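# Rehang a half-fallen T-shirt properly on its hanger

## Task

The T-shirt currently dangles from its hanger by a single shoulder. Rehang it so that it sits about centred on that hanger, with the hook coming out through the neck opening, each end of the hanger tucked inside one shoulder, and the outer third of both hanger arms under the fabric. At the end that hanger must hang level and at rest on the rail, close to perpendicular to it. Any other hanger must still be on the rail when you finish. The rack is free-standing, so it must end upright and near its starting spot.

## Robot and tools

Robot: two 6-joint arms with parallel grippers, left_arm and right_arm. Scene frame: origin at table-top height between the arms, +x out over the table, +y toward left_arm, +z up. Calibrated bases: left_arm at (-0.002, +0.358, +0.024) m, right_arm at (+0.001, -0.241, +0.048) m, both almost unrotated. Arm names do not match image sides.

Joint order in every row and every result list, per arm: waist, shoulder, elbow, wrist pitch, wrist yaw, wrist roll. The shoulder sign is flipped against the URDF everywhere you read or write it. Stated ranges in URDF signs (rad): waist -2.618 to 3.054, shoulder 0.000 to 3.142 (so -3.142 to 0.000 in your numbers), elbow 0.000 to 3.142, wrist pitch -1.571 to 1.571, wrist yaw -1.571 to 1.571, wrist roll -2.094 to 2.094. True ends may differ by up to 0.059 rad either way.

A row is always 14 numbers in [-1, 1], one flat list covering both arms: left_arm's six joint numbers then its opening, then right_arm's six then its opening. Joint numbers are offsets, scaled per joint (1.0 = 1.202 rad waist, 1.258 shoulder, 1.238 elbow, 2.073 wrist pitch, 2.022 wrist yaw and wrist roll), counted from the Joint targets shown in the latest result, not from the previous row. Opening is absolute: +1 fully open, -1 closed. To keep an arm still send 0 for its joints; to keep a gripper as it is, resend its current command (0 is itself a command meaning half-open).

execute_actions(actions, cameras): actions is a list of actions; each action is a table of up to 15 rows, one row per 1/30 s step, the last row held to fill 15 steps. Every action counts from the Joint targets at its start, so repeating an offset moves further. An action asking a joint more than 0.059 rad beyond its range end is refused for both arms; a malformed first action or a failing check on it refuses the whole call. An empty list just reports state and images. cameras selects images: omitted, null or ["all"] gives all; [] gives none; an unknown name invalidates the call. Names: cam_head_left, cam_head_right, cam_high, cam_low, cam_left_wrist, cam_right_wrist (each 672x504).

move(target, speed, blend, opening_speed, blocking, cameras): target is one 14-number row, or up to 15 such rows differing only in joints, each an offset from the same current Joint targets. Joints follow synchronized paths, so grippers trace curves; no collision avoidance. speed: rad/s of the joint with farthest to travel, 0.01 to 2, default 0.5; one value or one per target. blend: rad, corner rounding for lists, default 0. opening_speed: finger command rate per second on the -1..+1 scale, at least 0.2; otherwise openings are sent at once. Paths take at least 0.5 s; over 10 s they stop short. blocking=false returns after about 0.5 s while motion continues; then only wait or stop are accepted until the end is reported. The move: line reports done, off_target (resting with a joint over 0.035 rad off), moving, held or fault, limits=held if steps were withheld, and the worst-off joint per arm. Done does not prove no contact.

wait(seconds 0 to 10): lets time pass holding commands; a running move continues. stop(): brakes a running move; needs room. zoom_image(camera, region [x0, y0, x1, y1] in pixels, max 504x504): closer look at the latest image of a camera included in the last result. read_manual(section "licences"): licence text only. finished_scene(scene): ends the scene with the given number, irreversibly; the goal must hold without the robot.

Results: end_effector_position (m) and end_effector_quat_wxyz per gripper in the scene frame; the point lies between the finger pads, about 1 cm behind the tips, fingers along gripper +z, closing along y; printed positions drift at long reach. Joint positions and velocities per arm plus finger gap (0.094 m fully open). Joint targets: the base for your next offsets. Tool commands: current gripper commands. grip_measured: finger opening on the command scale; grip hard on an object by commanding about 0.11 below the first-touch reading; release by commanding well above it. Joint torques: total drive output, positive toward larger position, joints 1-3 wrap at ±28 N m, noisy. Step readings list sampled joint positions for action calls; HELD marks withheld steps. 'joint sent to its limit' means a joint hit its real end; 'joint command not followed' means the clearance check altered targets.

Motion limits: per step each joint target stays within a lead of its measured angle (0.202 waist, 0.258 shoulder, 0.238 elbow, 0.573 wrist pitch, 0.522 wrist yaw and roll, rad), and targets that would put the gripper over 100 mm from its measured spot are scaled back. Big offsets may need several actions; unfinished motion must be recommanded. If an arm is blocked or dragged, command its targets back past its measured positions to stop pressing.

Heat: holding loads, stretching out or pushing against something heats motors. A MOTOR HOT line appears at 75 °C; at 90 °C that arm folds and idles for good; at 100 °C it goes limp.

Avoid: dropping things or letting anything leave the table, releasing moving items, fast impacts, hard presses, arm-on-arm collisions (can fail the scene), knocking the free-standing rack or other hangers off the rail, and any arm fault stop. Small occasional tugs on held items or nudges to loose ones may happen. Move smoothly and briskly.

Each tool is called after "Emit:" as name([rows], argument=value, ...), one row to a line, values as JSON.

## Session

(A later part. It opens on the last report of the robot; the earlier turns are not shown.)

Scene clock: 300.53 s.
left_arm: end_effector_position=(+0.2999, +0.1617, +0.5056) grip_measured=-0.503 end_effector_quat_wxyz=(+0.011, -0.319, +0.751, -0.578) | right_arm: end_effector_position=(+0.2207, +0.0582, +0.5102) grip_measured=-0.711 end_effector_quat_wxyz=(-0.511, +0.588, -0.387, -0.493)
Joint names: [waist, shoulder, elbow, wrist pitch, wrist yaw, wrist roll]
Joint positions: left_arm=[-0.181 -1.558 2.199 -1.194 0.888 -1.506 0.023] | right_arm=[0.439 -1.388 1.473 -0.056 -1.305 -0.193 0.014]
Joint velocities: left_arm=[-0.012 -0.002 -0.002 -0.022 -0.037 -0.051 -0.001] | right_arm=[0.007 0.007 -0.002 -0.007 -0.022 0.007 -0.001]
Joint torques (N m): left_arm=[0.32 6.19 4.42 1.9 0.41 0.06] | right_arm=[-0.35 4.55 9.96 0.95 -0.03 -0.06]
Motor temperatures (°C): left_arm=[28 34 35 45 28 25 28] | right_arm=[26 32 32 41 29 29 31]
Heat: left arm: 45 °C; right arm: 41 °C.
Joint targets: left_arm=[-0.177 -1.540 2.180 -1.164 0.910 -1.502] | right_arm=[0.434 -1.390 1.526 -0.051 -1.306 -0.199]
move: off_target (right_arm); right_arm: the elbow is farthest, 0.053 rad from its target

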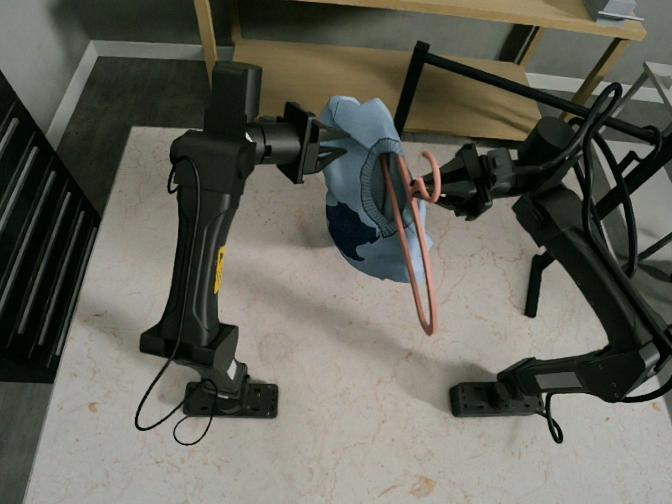

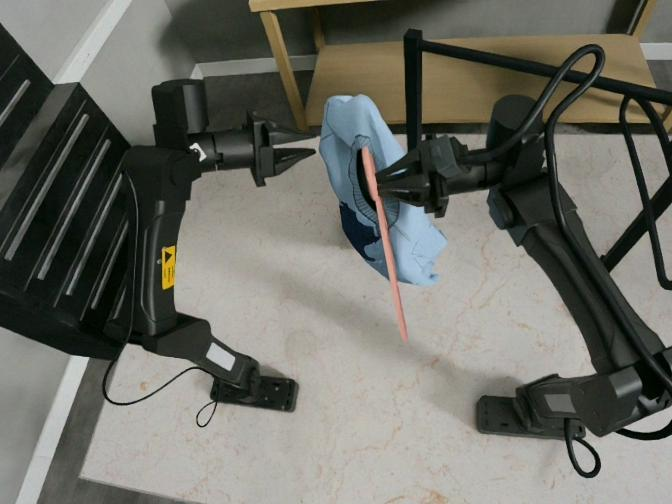

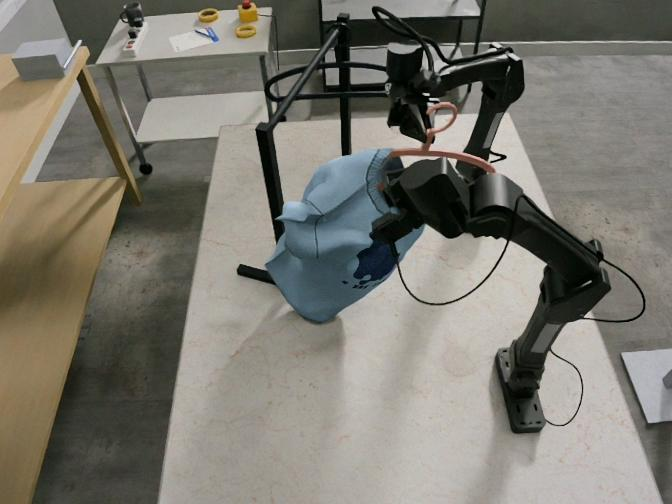

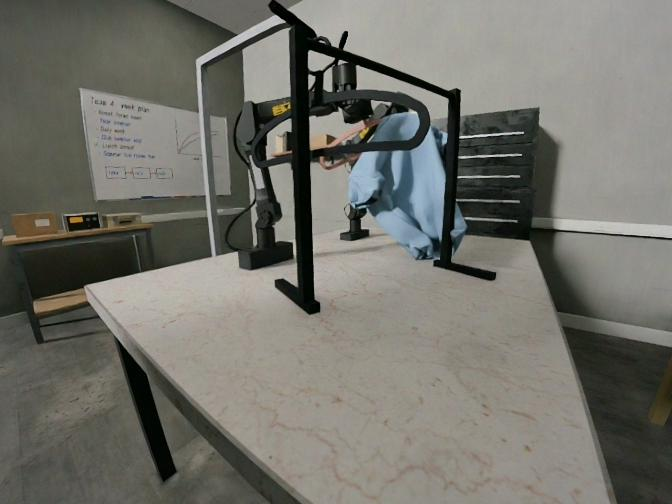

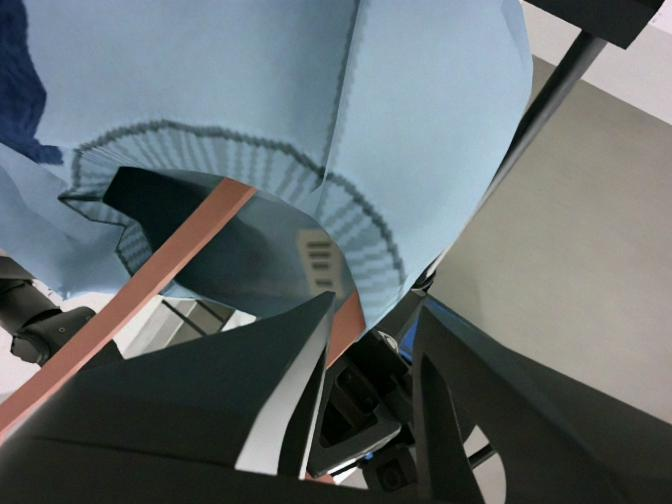

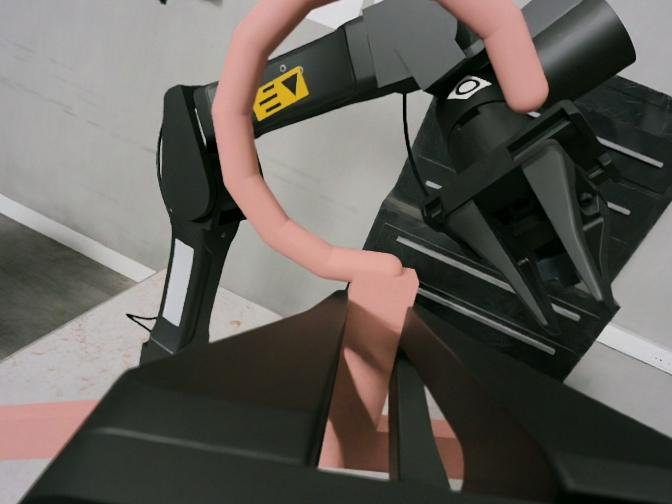

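Emit:
move(target=[0.0973,0.234,-0.88,0.537,0.262,0,-0.5,0,0,0,0,0,0,-1], speed=0.4)

Emit:
zoom_image(camera="cam_head_left", region=[260, 100, 460, 300])

Emit:
zoom_image(camera="cam_high", region=[260, 120, 460, 320])

Scene clock: 305.20 s.
left_arm: end_effector_position=(+0.2729, +0.1631, +0.3934) grip_measured=-0.503 end_effector_quat_wxyz=(-0.032, -0.089, +0.714, -0.694) | right_arm: end_effector_position=(+0.2205, +0.0582, +0.5102) grip_measured=-0.711 end_effector_quat_wxyz=(-0.510, +0.589, -0.387, -0.493)
Joint names: [waist, shoulder, elbow, wrist pitch, wrist yaw, wrist roll]
Joint positions: left_arm=[-0.066 -1.27 1.113 -0.081 1.42 -1.506 0.023] | right_arm=[0.439 -1.388 1.473 -0.056 -1.306 -0.193 0.014]
Joint velocities: left_arm=[-0.012 0.002 0.002 -0.051 0.022 0.022 0.001] | right_arm=[0.002 -0.012 -0.012 0.007 -0.037 -0.037 0]
Joint torques (N m): left_arm=[0.36 5.81 6.52 1.7 0.33 0.03] | right_arm=[-0.35 4.55 9.95 0.95 -0.02 -0.06]
Motor temperatures (°C): left_arm=[28 34 34 45 28 25 28] | right_arm=[26 32 33 40 29 29 31]
Heat: left arm: 45 °C; right arm: 40 °C.
Joint targets: left_arm=[-0.060 -1.245 1.090 -0.050 1.440 -1.502] | right_arm=[0.434 -1.390 1.526 -0.051 -1.306 -0.199]
move: off_target (right_arm); right_arm: the elbow is farthest, 0.053 rad from its target

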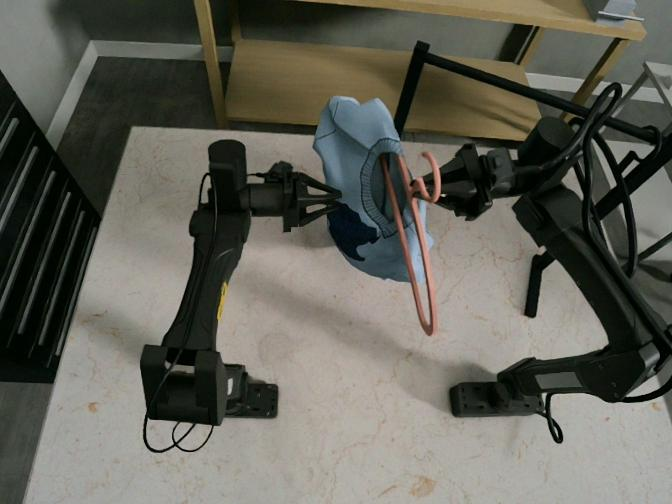

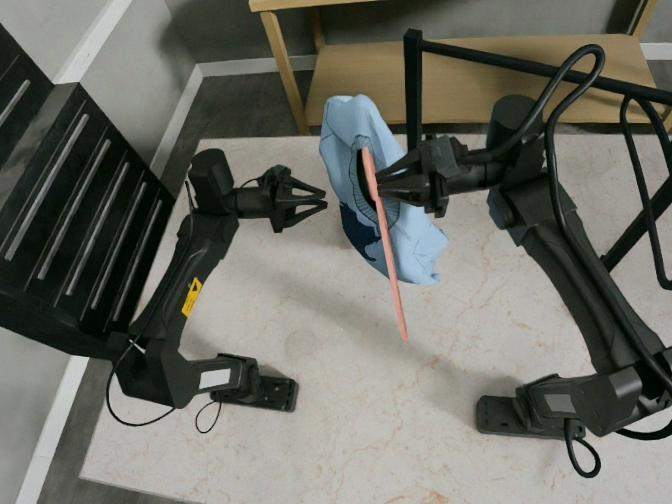

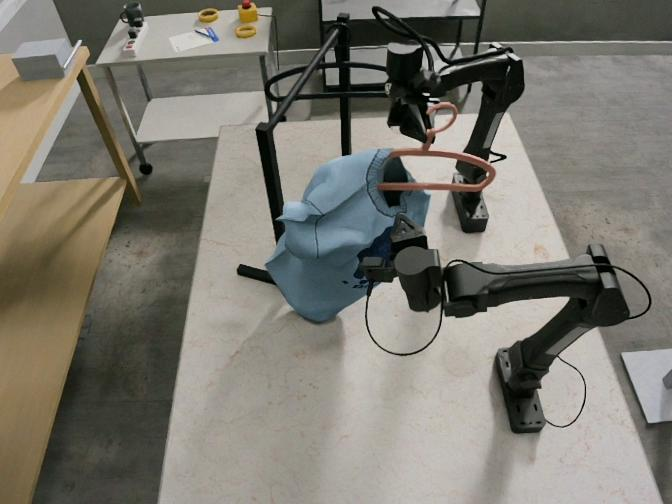

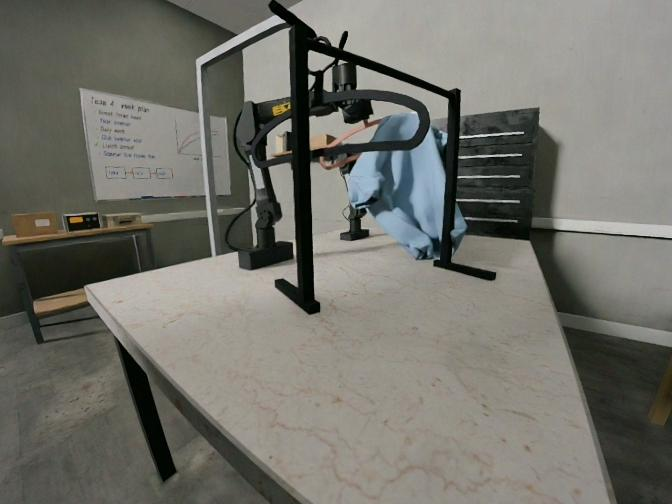

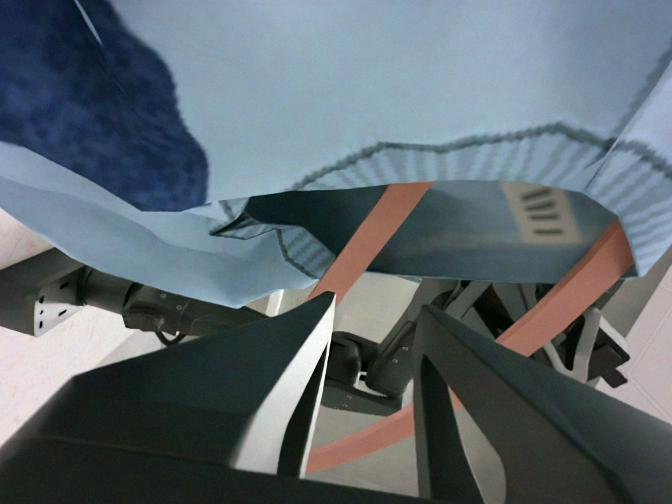

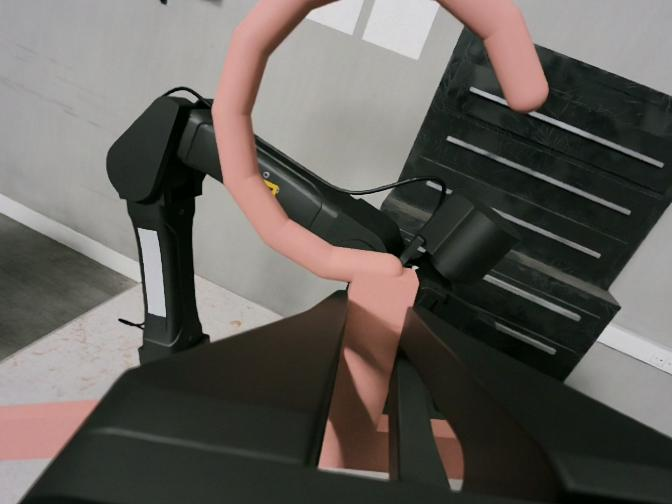

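Scaled by 2.520 from the camera's 672x504 image, which has a finer 960x720 frame.

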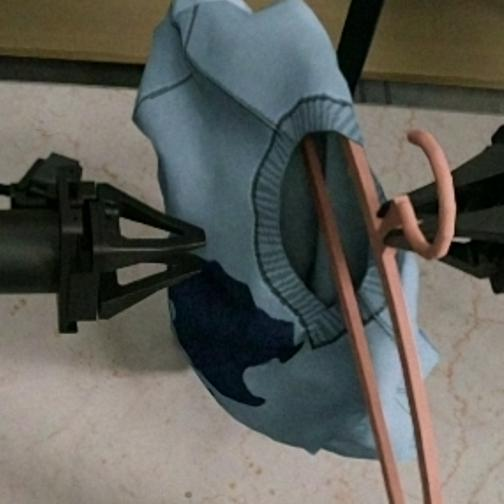

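Scaled by 2.520 from the camera's 672x504 image, which has a finer 960x720 frame.

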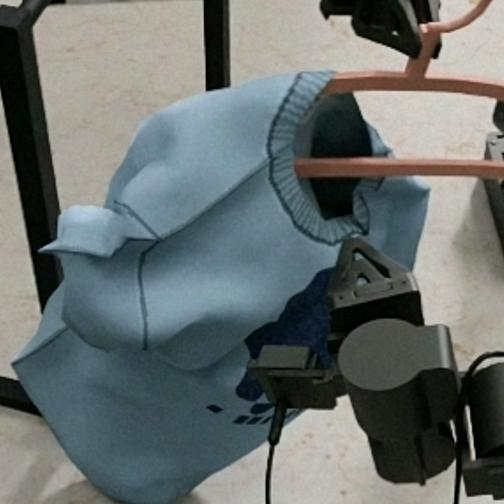

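Emit:
move(target=[0.3,0.2,-0.32,0.145,-0.712,0.371,-0.5,0,0,0,0,0,0,-1], speed=0.7, cameras=[])

Scene clock: 309.53 s.
left_arm: end_effector_position=(+0.3625, +0.4662, +0.3345) grip_measured=-0.503 end_effector_quat_wxyz=(+0.659, -0.367, +0.636, -0.165) | right_arm: end_effector_position=(+0.2205, +0.0582, +0.5102) grip_measured=-0.711 end_effector_quat_wxyz=(-0.510, +0.589, -0.387, -0.493)
Joint names: [waist, shoulder, elbow, wrist pitch, wrist yaw, wrist roll]
Joint positions: left_arm=[0.297 -1.013 0.72 0.215 0.015 -0.768 0.023] | right_arm=[0.439 -1.388 1.473 -0.056 -1.306 -0.193 0.014]
Joint velocities: left_arm=[0.012 -0.007 -0.002 -0.007 -0.022 0.081 0.001] | right_arm=[-0.002 0.007 0.007 -0.037 0.037 0.007 -0.001]
Joint torques (N m): left_arm=[0.34 3.7 6.93 2.27 -0.09 0.08] | right_arm=[-0.38 4.52 9.94 0.95 -0.03 -0.06]
Motor temperatures (°C): left_arm=[28 34 34 46 28 25 28] | right_arm=[26 32 33 40 29 29 31]
Heat: left arm: 46 °C; right arm: 40 °C.
Joint targets: left_arm=[0.301 -0.994 0.694 0.250 0.000 -0.752] | right_arm=[0.434 -1.390 1.526 -0.051 -1.306 -0.199]
move: off_target (right_arm); right_arm: the elbow is farthest, 0.053 rad from its target
No camera images: "cameras" was empty.

Emit:
move([
  [-0.4,0.218,-0.407,0.232,-0.687,0.372,1,0,0,0,0,0,0,-1],
  [-0.8327,0.218,-0.407,0.232,-0.687,0.372,1,0,0,0,0,0,0,-1],
], speed=0.7, blend=0.1)

Scene clock: 312.90 s.
left_arm: end_effector_position=(+0.2399, +0.3847, +0.2702) grip_measured=+0.997 end_effector_quat_wxyz=(+0.698, -0.299, +0.627, +0.174) | right_arm: end_effector_position=(+0.2205, +0.0582, +0.5102) grip_measured=-0.711 end_effector_quat_wxyz=(-0.510, +0.589, -0.387, -0.493)
Joint names: [waist, shoulder, elbow, wrist pitch, wrist yaw, wrist roll]
Joint positions: left_arm=[-0.696 -0.731 0.215 0.708 -1.385 -0.012 0.094] | right_arm=[0.439 -1.388 1.473 -0.056 -1.306 -0.193 0.014]
Joint velocities: left_arm=[-0.017 -0.007 -0.012 0.051 0.037 0.051 -0.001] | right_arm=[0.012 0.007 -0.007 0.022 0.095 0.022 -0.001]
Joint torques (N m): left_arm=[-0.38 0.31 6.3 1.51 0.02 0.13] | right_arm=[-0.35 4.53 9.96 0.95 -0.03 -0.06]
Motor temperatures (°C): left_arm=[28 34 34 46 28 25 28] | right_arm=[26 32 33 40 29 29 31]
Heat: left arm: 46 °C; right arm: 40 °C.
Joint targets: left_arm=[-0.701 -0.719 0.190 0.731 -1.389 0.001] | right_arm=[0.434 -1.390 1.526 -0.051 -1.306 -0.199]
move: off_target (right_arm); right_arm: the elbow is farthest, 0.053 rad from its target

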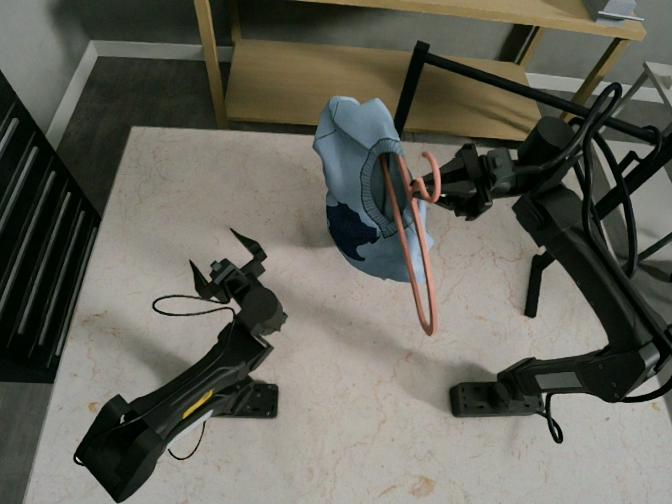

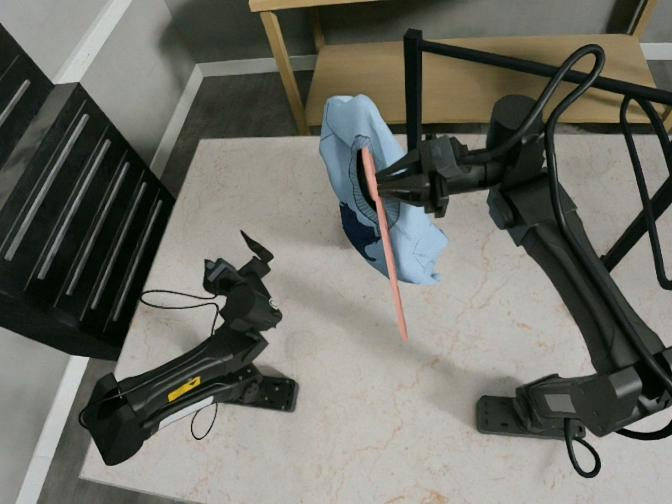

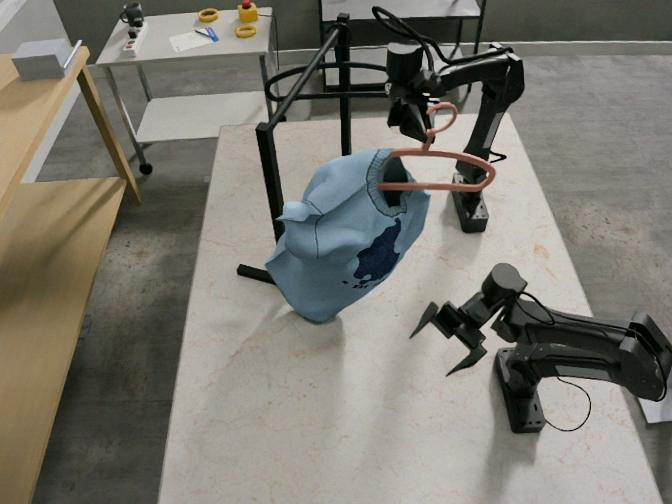

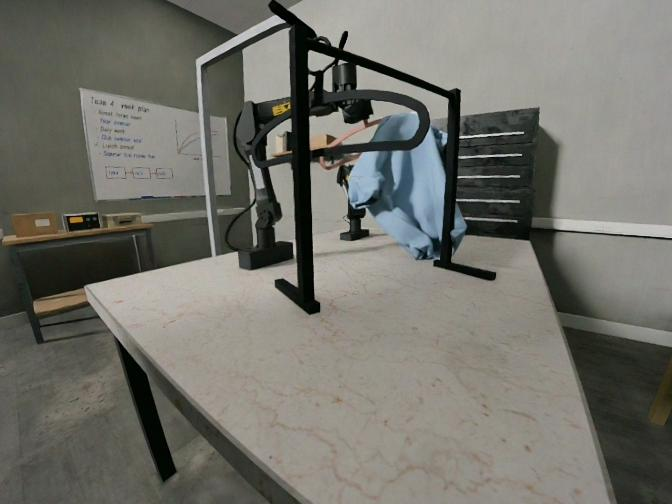

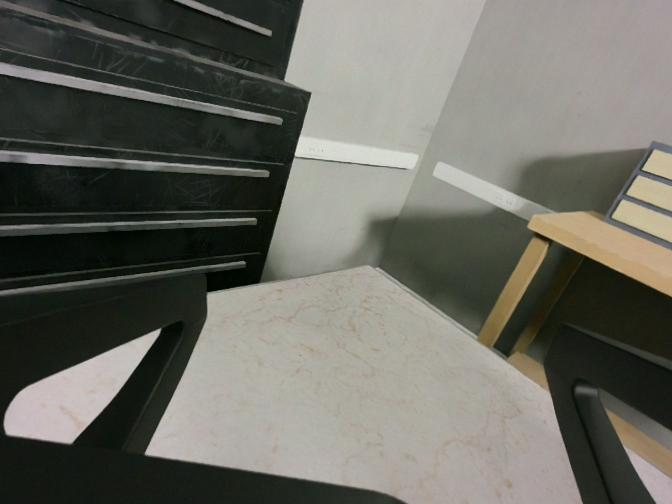

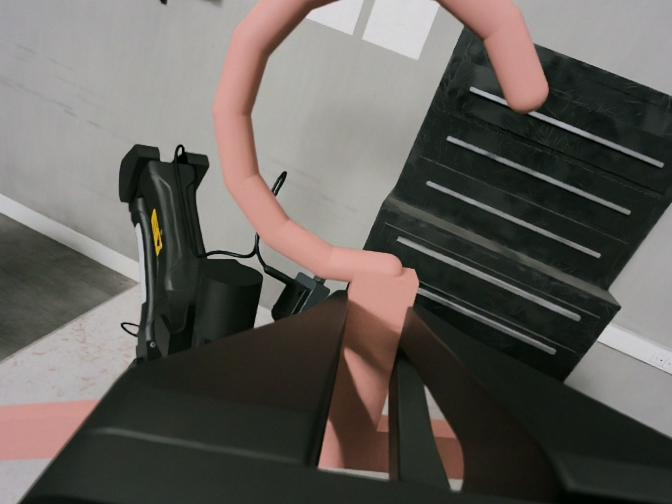

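Emit:
move(target=[-0.9,0,0,0,0,0,1,0,0,0,0,0,0,-1], speed=0.6)

Scene clock: 315.23 s.
left_arm: end_effector_position=(+0.1357, +0.1577, +0.2703) grip_measured=+0.997 end_effector_quat_wxyz=(+0.688, +0.065, +0.692, -0.210) | right_arm: end_effector_position=(+0.2205, +0.0582, +0.5102) grip_measured=-0.711 end_effector_quat_wxyz=(-0.510, +0.589, -0.387, -0.493)
Joint names: [waist, shoulder, elbow, wrist pitch, wrist yaw, wrist roll]
Joint positions: left_arm=[-1.778 -0.731 0.215 0.709 -1.388 -0.012 0.094] | right_arm=[0.439 -1.388 1.473 -0.056 -1.306 -0.193 0.014]
Joint velocities: left_arm=[-0.007 0.007 -0.002 -0.051 -0.051 0.022 -0.001] | right_arm=[0.017 0.007 0.002 -0.007 0.007 0.022 -0.001]
Joint torques (N m): left_arm=[-0.29 0.18 6.23 1.56 0.07 0.16] | right_arm=[-0.36 4.55 9.95 0.95 -0.03 -0.06]
Motor temperatures (°C): left_arm=[28 34 34 46 28 25 28] | right_arm=[26 32 33 40 29 29 31]
Heat: left arm: 46 °C; right arm: 40 °C.
Joint targets: left_arm=[-1.783 -0.719 0.190 0.731 -1.389 0.001] | right_arm=[0.434 -1.390 1.526 -0.051 -1.306 -0.199]
move: off_target (right_arm); right_arm: the elbow is farthest, 0.053 rad from its target

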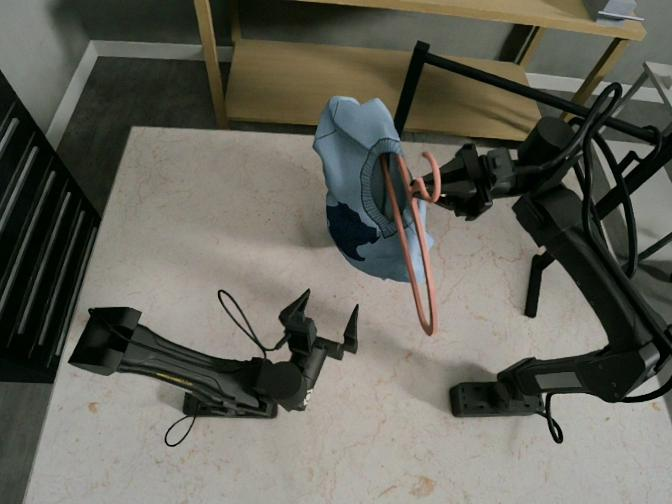

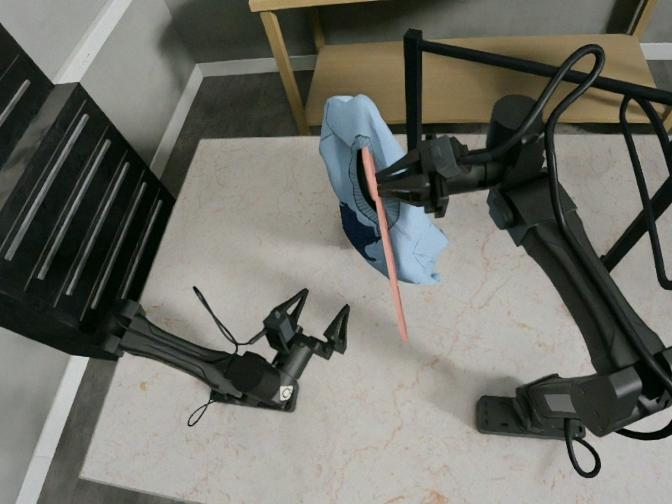

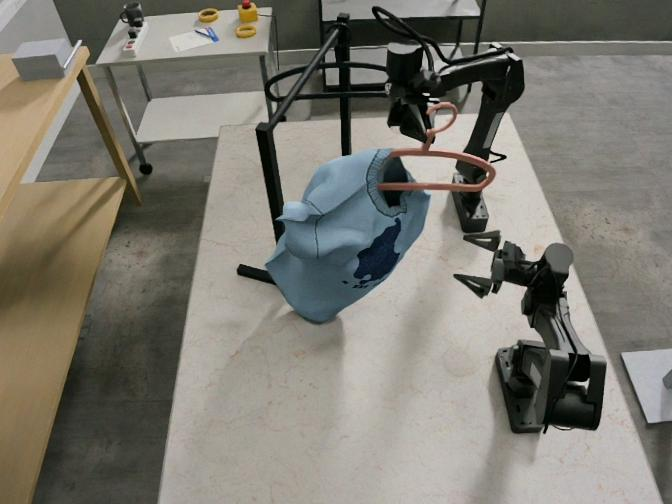

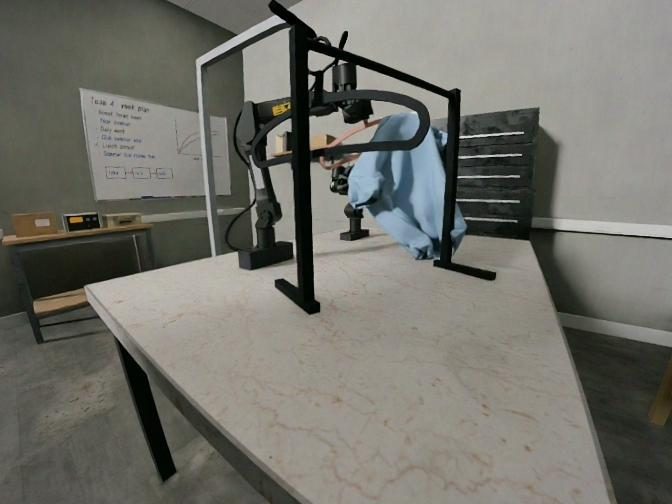

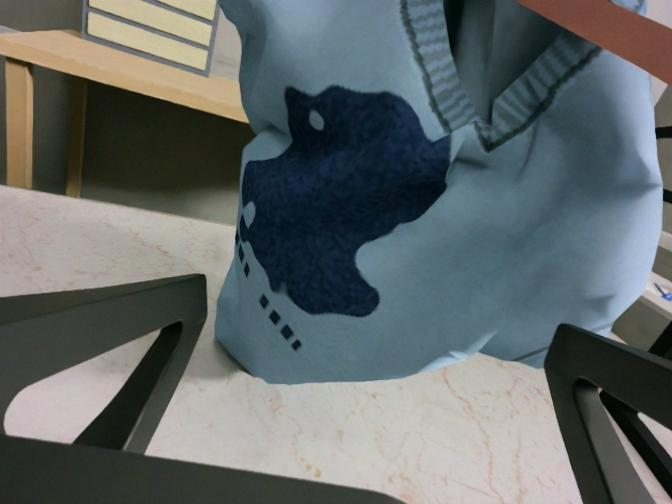

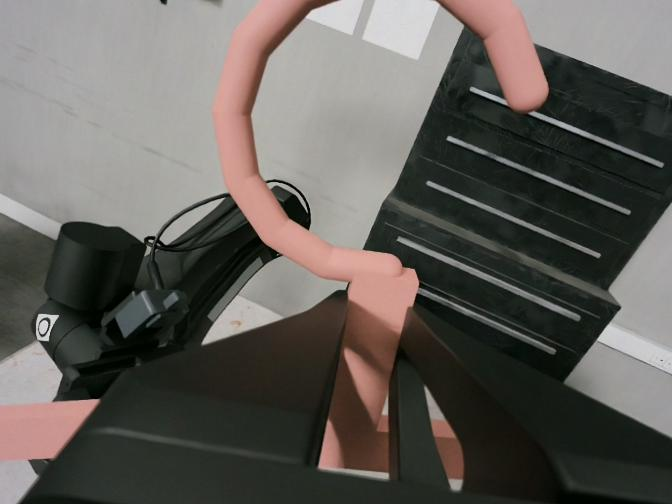

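Emit:
move(target=[0.3286,-0.554,0.1636,0.29,0.1985,0,1,0,0,0,0,0,0,-1], speed=0.4)

Emit:
zoom_image(camera="cam_head_left", region=[300, 130, 460, 290])

Emit:
zoom_image(camera="cam_head_right", region=[300, 130, 460, 290])

Emit:
zoom_image(camera="cam_high", region=[340, 120, 500, 280])

Scene clock: 319.10 s.
left_arm: end_effector_position=(+0.2021, +0.0772, +0.2666) grip_measured=+0.997 end_effector_quat_wxyz=(+0.720, +0.043, +0.654, -0.227) | right_arm: end_effector_position=(+0.2205, +0.0582, +0.5102) grip_measured=-0.711 end_effector_quat_wxyz=(-0.510, +0.589, -0.387, -0.493)
Joint names: [waist, shoulder, elbow, wrist pitch, wrist yaw, wrist roll]
Joint positions: left_arm=[-1.392 -1.404 0.366 1.304 -1.008 -0.012 0.094] | right_arm=[0.439 -1.388 1.473 -0.056 -1.306 -0.193 0.014]
Joint velocities: left_arm=[-0.007 -0.002 -0.002 -0.066 -0.051 0.037 0] | right_arm=[-0.002 -0.017 -0.017 0.081 0.081 -0.037 -0.001]
Joint torques (N m): left_arm=[0.31 2.77 9.58 1.74 0.28 0.14] | right_arm=[-0.38 4.55 9.94 0.95 -0.02 -0.06]
Motor temperatures (°C): left_arm=[28 34 34 46 28 25 28] | right_arm=[26 31 34 39 29 29 31]
Heat: left arm: 46 °C; right arm: 39 °C.
Joint targets: left_arm=[-1.388 -1.416 0.393 1.332 -0.988 0.001] | right_arm=[0.434 -1.390 1.526 -0.051 -1.306 -0.199]
move: off_target (right_arm); right_arm: the elbow is farthest, 0.053 rad from its target

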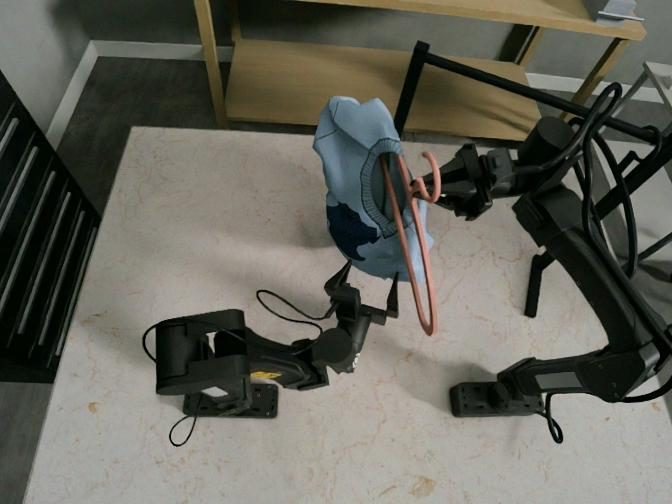

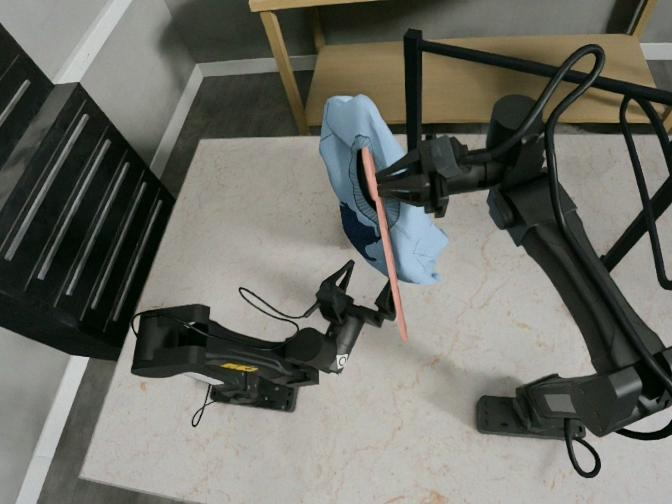

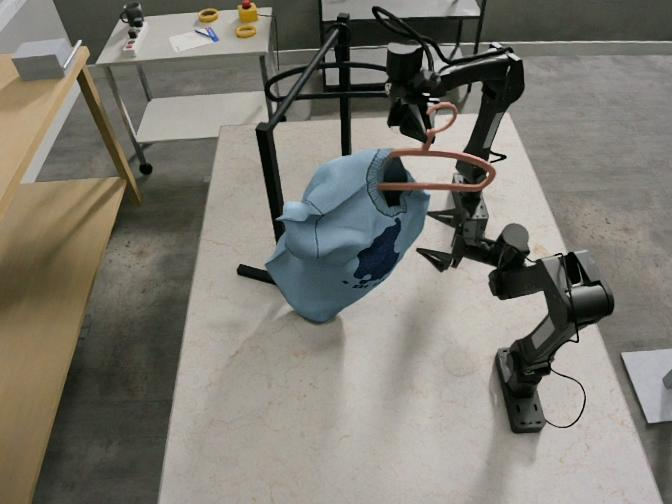

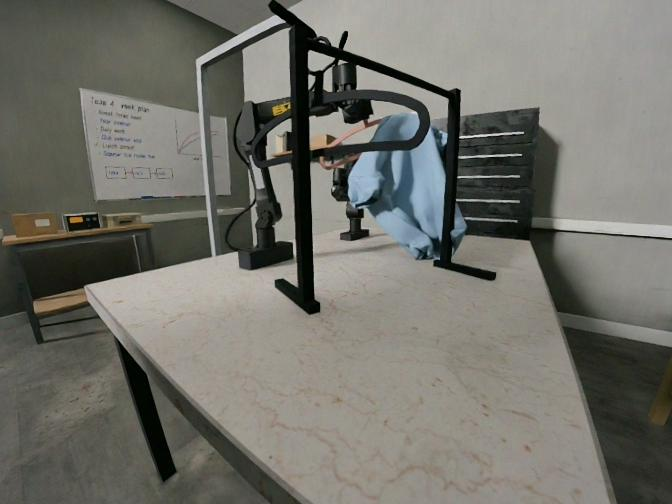

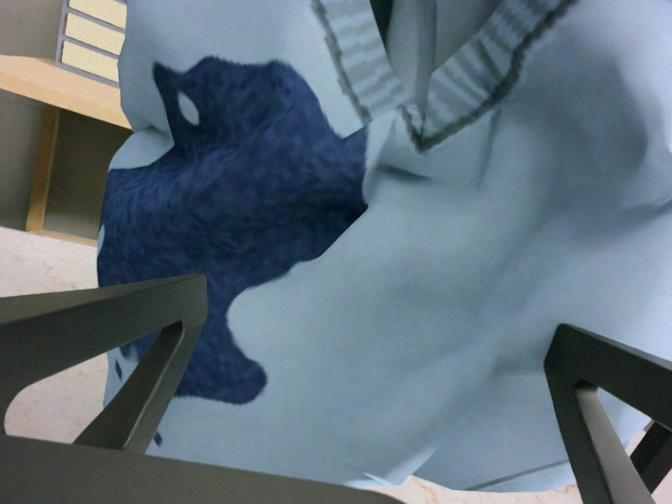

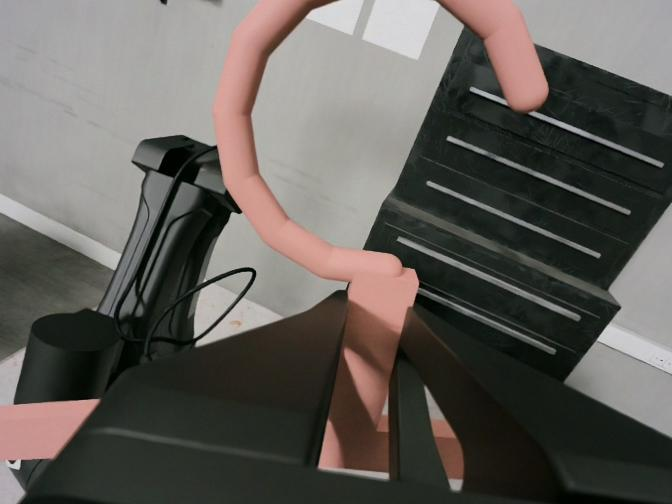

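Scaled by 3.150 from the camera's 672x504 image, which has a finer 960x720 frame.

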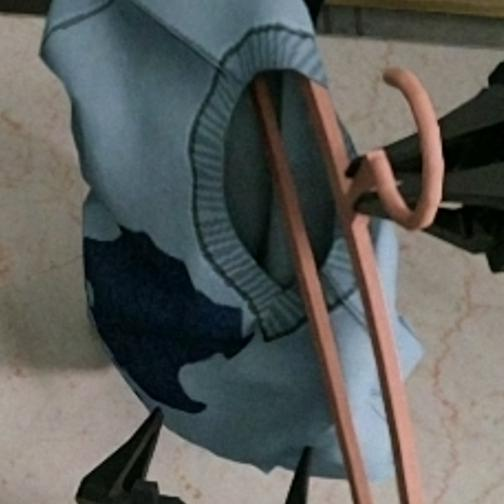

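Scaled by 3.150 from the camera's 672x504 image, which has a finer 960x720 frame.

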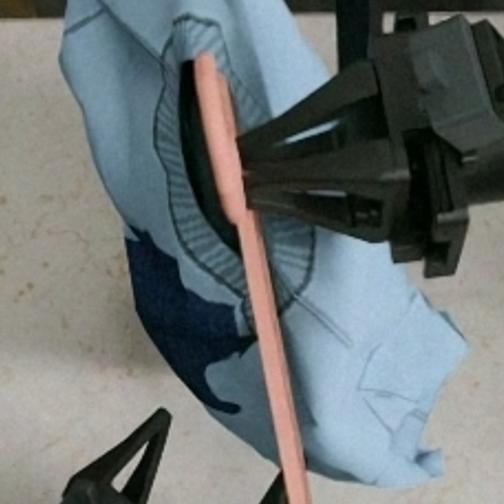

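Scaled by 3.150 from the camera's 672x504 image, which has a finer 960x720 frame.

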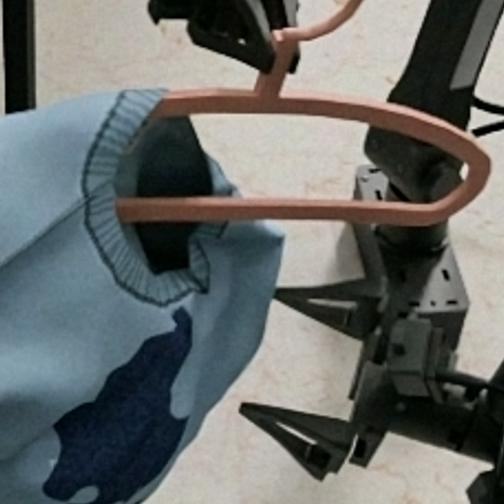

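Emit:
move([
  [0,0,0.2,-0.12,0,0,1,0,0,0,0,0,0,-1],
  [0.165,-0.048,0.23,-0.0926,0.0989,0,1,0,0,0,0,0,0,-1],
], speed=0.25, blend=0.05)

Emit:
zoom_image(camera="cam_head_left", region=[300, 130, 460, 290])

Emit:
zoom_image(camera="cam_high", region=[340, 120, 500, 280])

Scene clock: 322.73 s.
left_arm: end_effector_position=(+0.2611, +0.0456, +0.3294) grip_measured=+0.997 end_effector_quat_wxyz=(+0.745, +0.036, +0.625, -0.232) | right_arm: end_effector_position=(+0.2214, +0.0560, +0.5126) grip_measured=-0.711 end_effector_quat_wxyz=(-0.510, +0.588, -0.387, -0.494)
Joint names: [waist, shoulder, elbow, wrist pitch, wrist yaw, wrist roll]
Joint positions: left_arm=[-1.192 -1.462 0.648 1.134 -0.809 -0.009 0.094] | right_arm=[0.43 -1.389 1.482 -0.058 -1.314 -0.186 0.014]
Joint velocities: left_arm=[-0.017 0.002 -0.002 -0.051 -0.007 -0.037 0] | right_arm=[0.002 0.012 -0.002 -0.022 0.022 0.037 0]
Joint torques (N m): left_arm=[0.13 3.9 10.7 1.61 0.33 0.05] | right_arm=[0.28 4.66 9.28 0.96 0.07 -0.14]
Motor temperatures (°C): left_arm=[28 33 35 45 28 25 28] | right_arm=[26 31 34 39 29 29 31]
Heat: left arm: 45 °C; right arm: 39 °C.
Joint targets: left_arm=[-1.189 -1.477 0.677 1.140 -0.788 0.001] | right_arm=[0.434 -1.390 1.526 -0.051 -1.306 -0.199]
move: off_target (right_arm); right_arm: the elbow is farthest, 0.044 rad from its target

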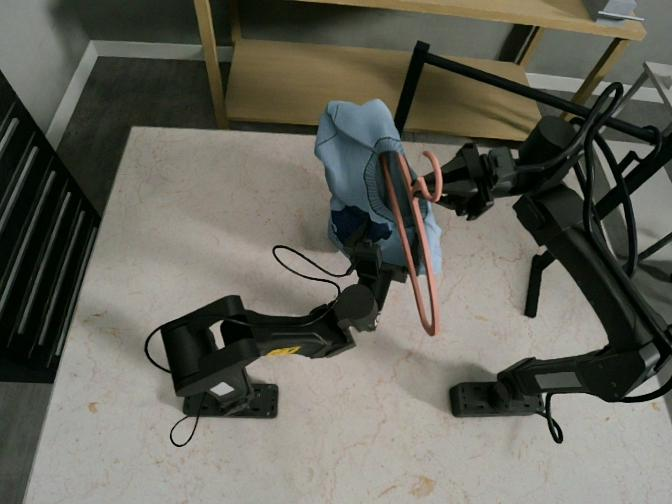

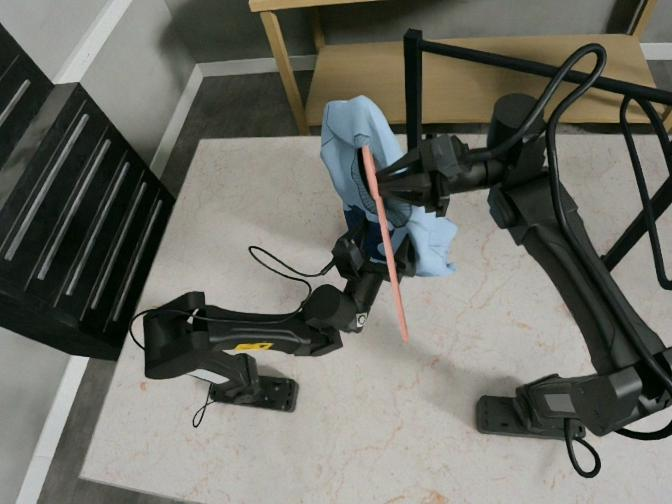

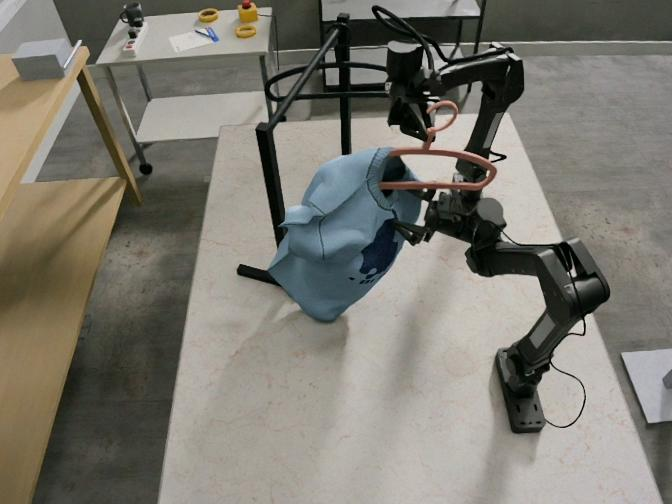

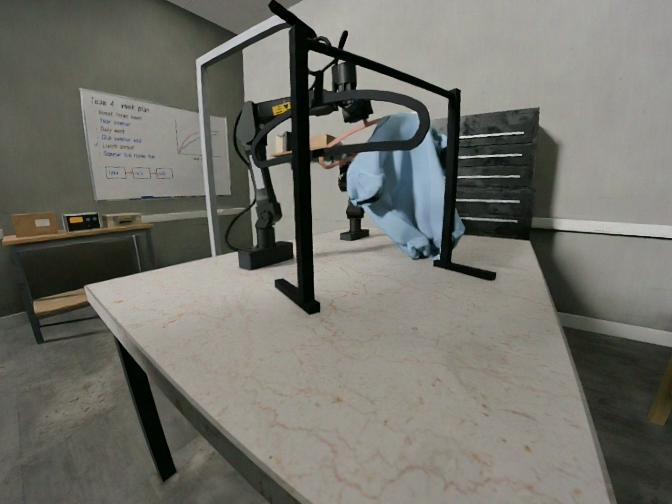

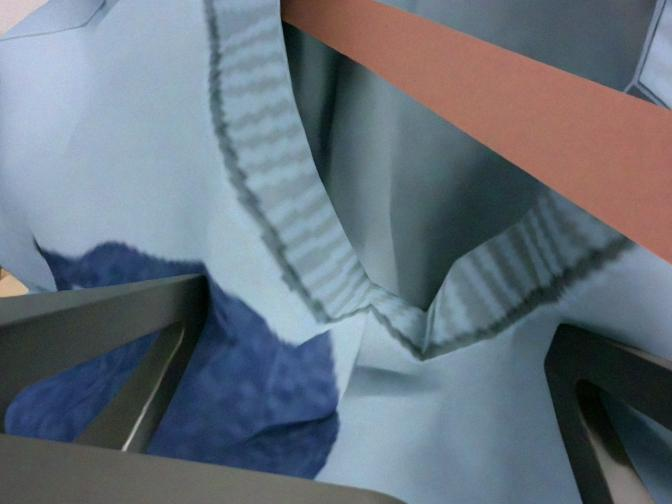

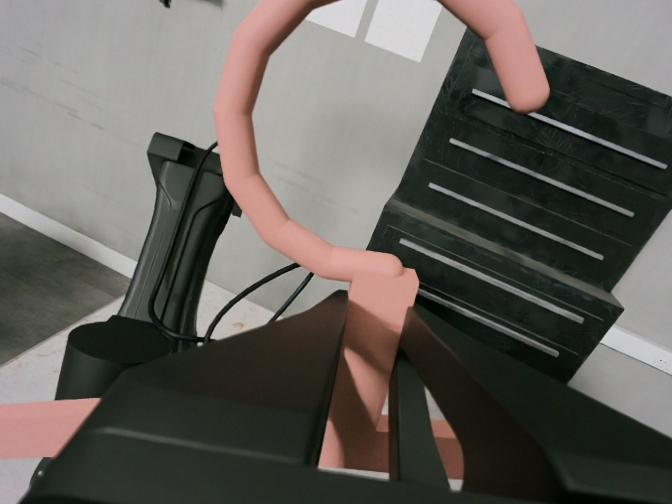

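Scaled by 3.150 from the camera's 672x504 image, which has a finer 960x720 frame.

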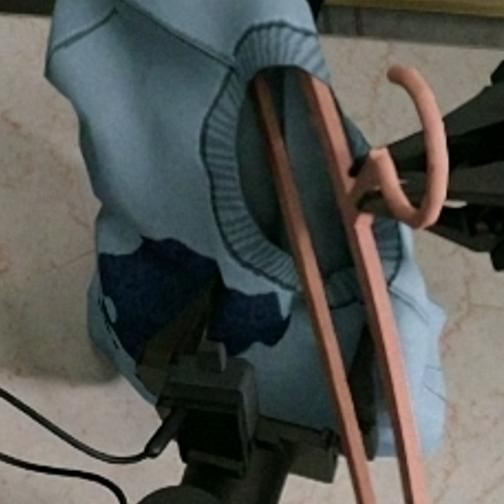

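Scaled by 3.150 from the camera's 672x504 image, which has a finer 960x720 frame.

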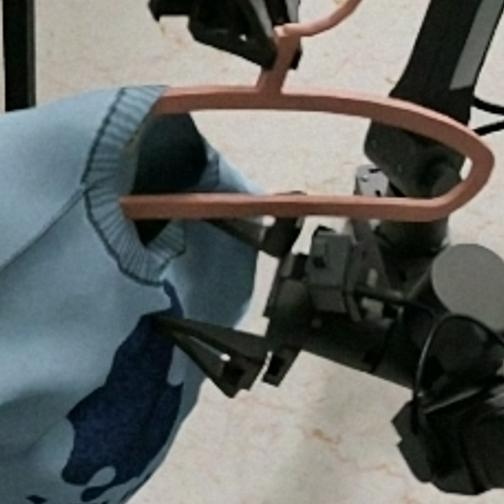

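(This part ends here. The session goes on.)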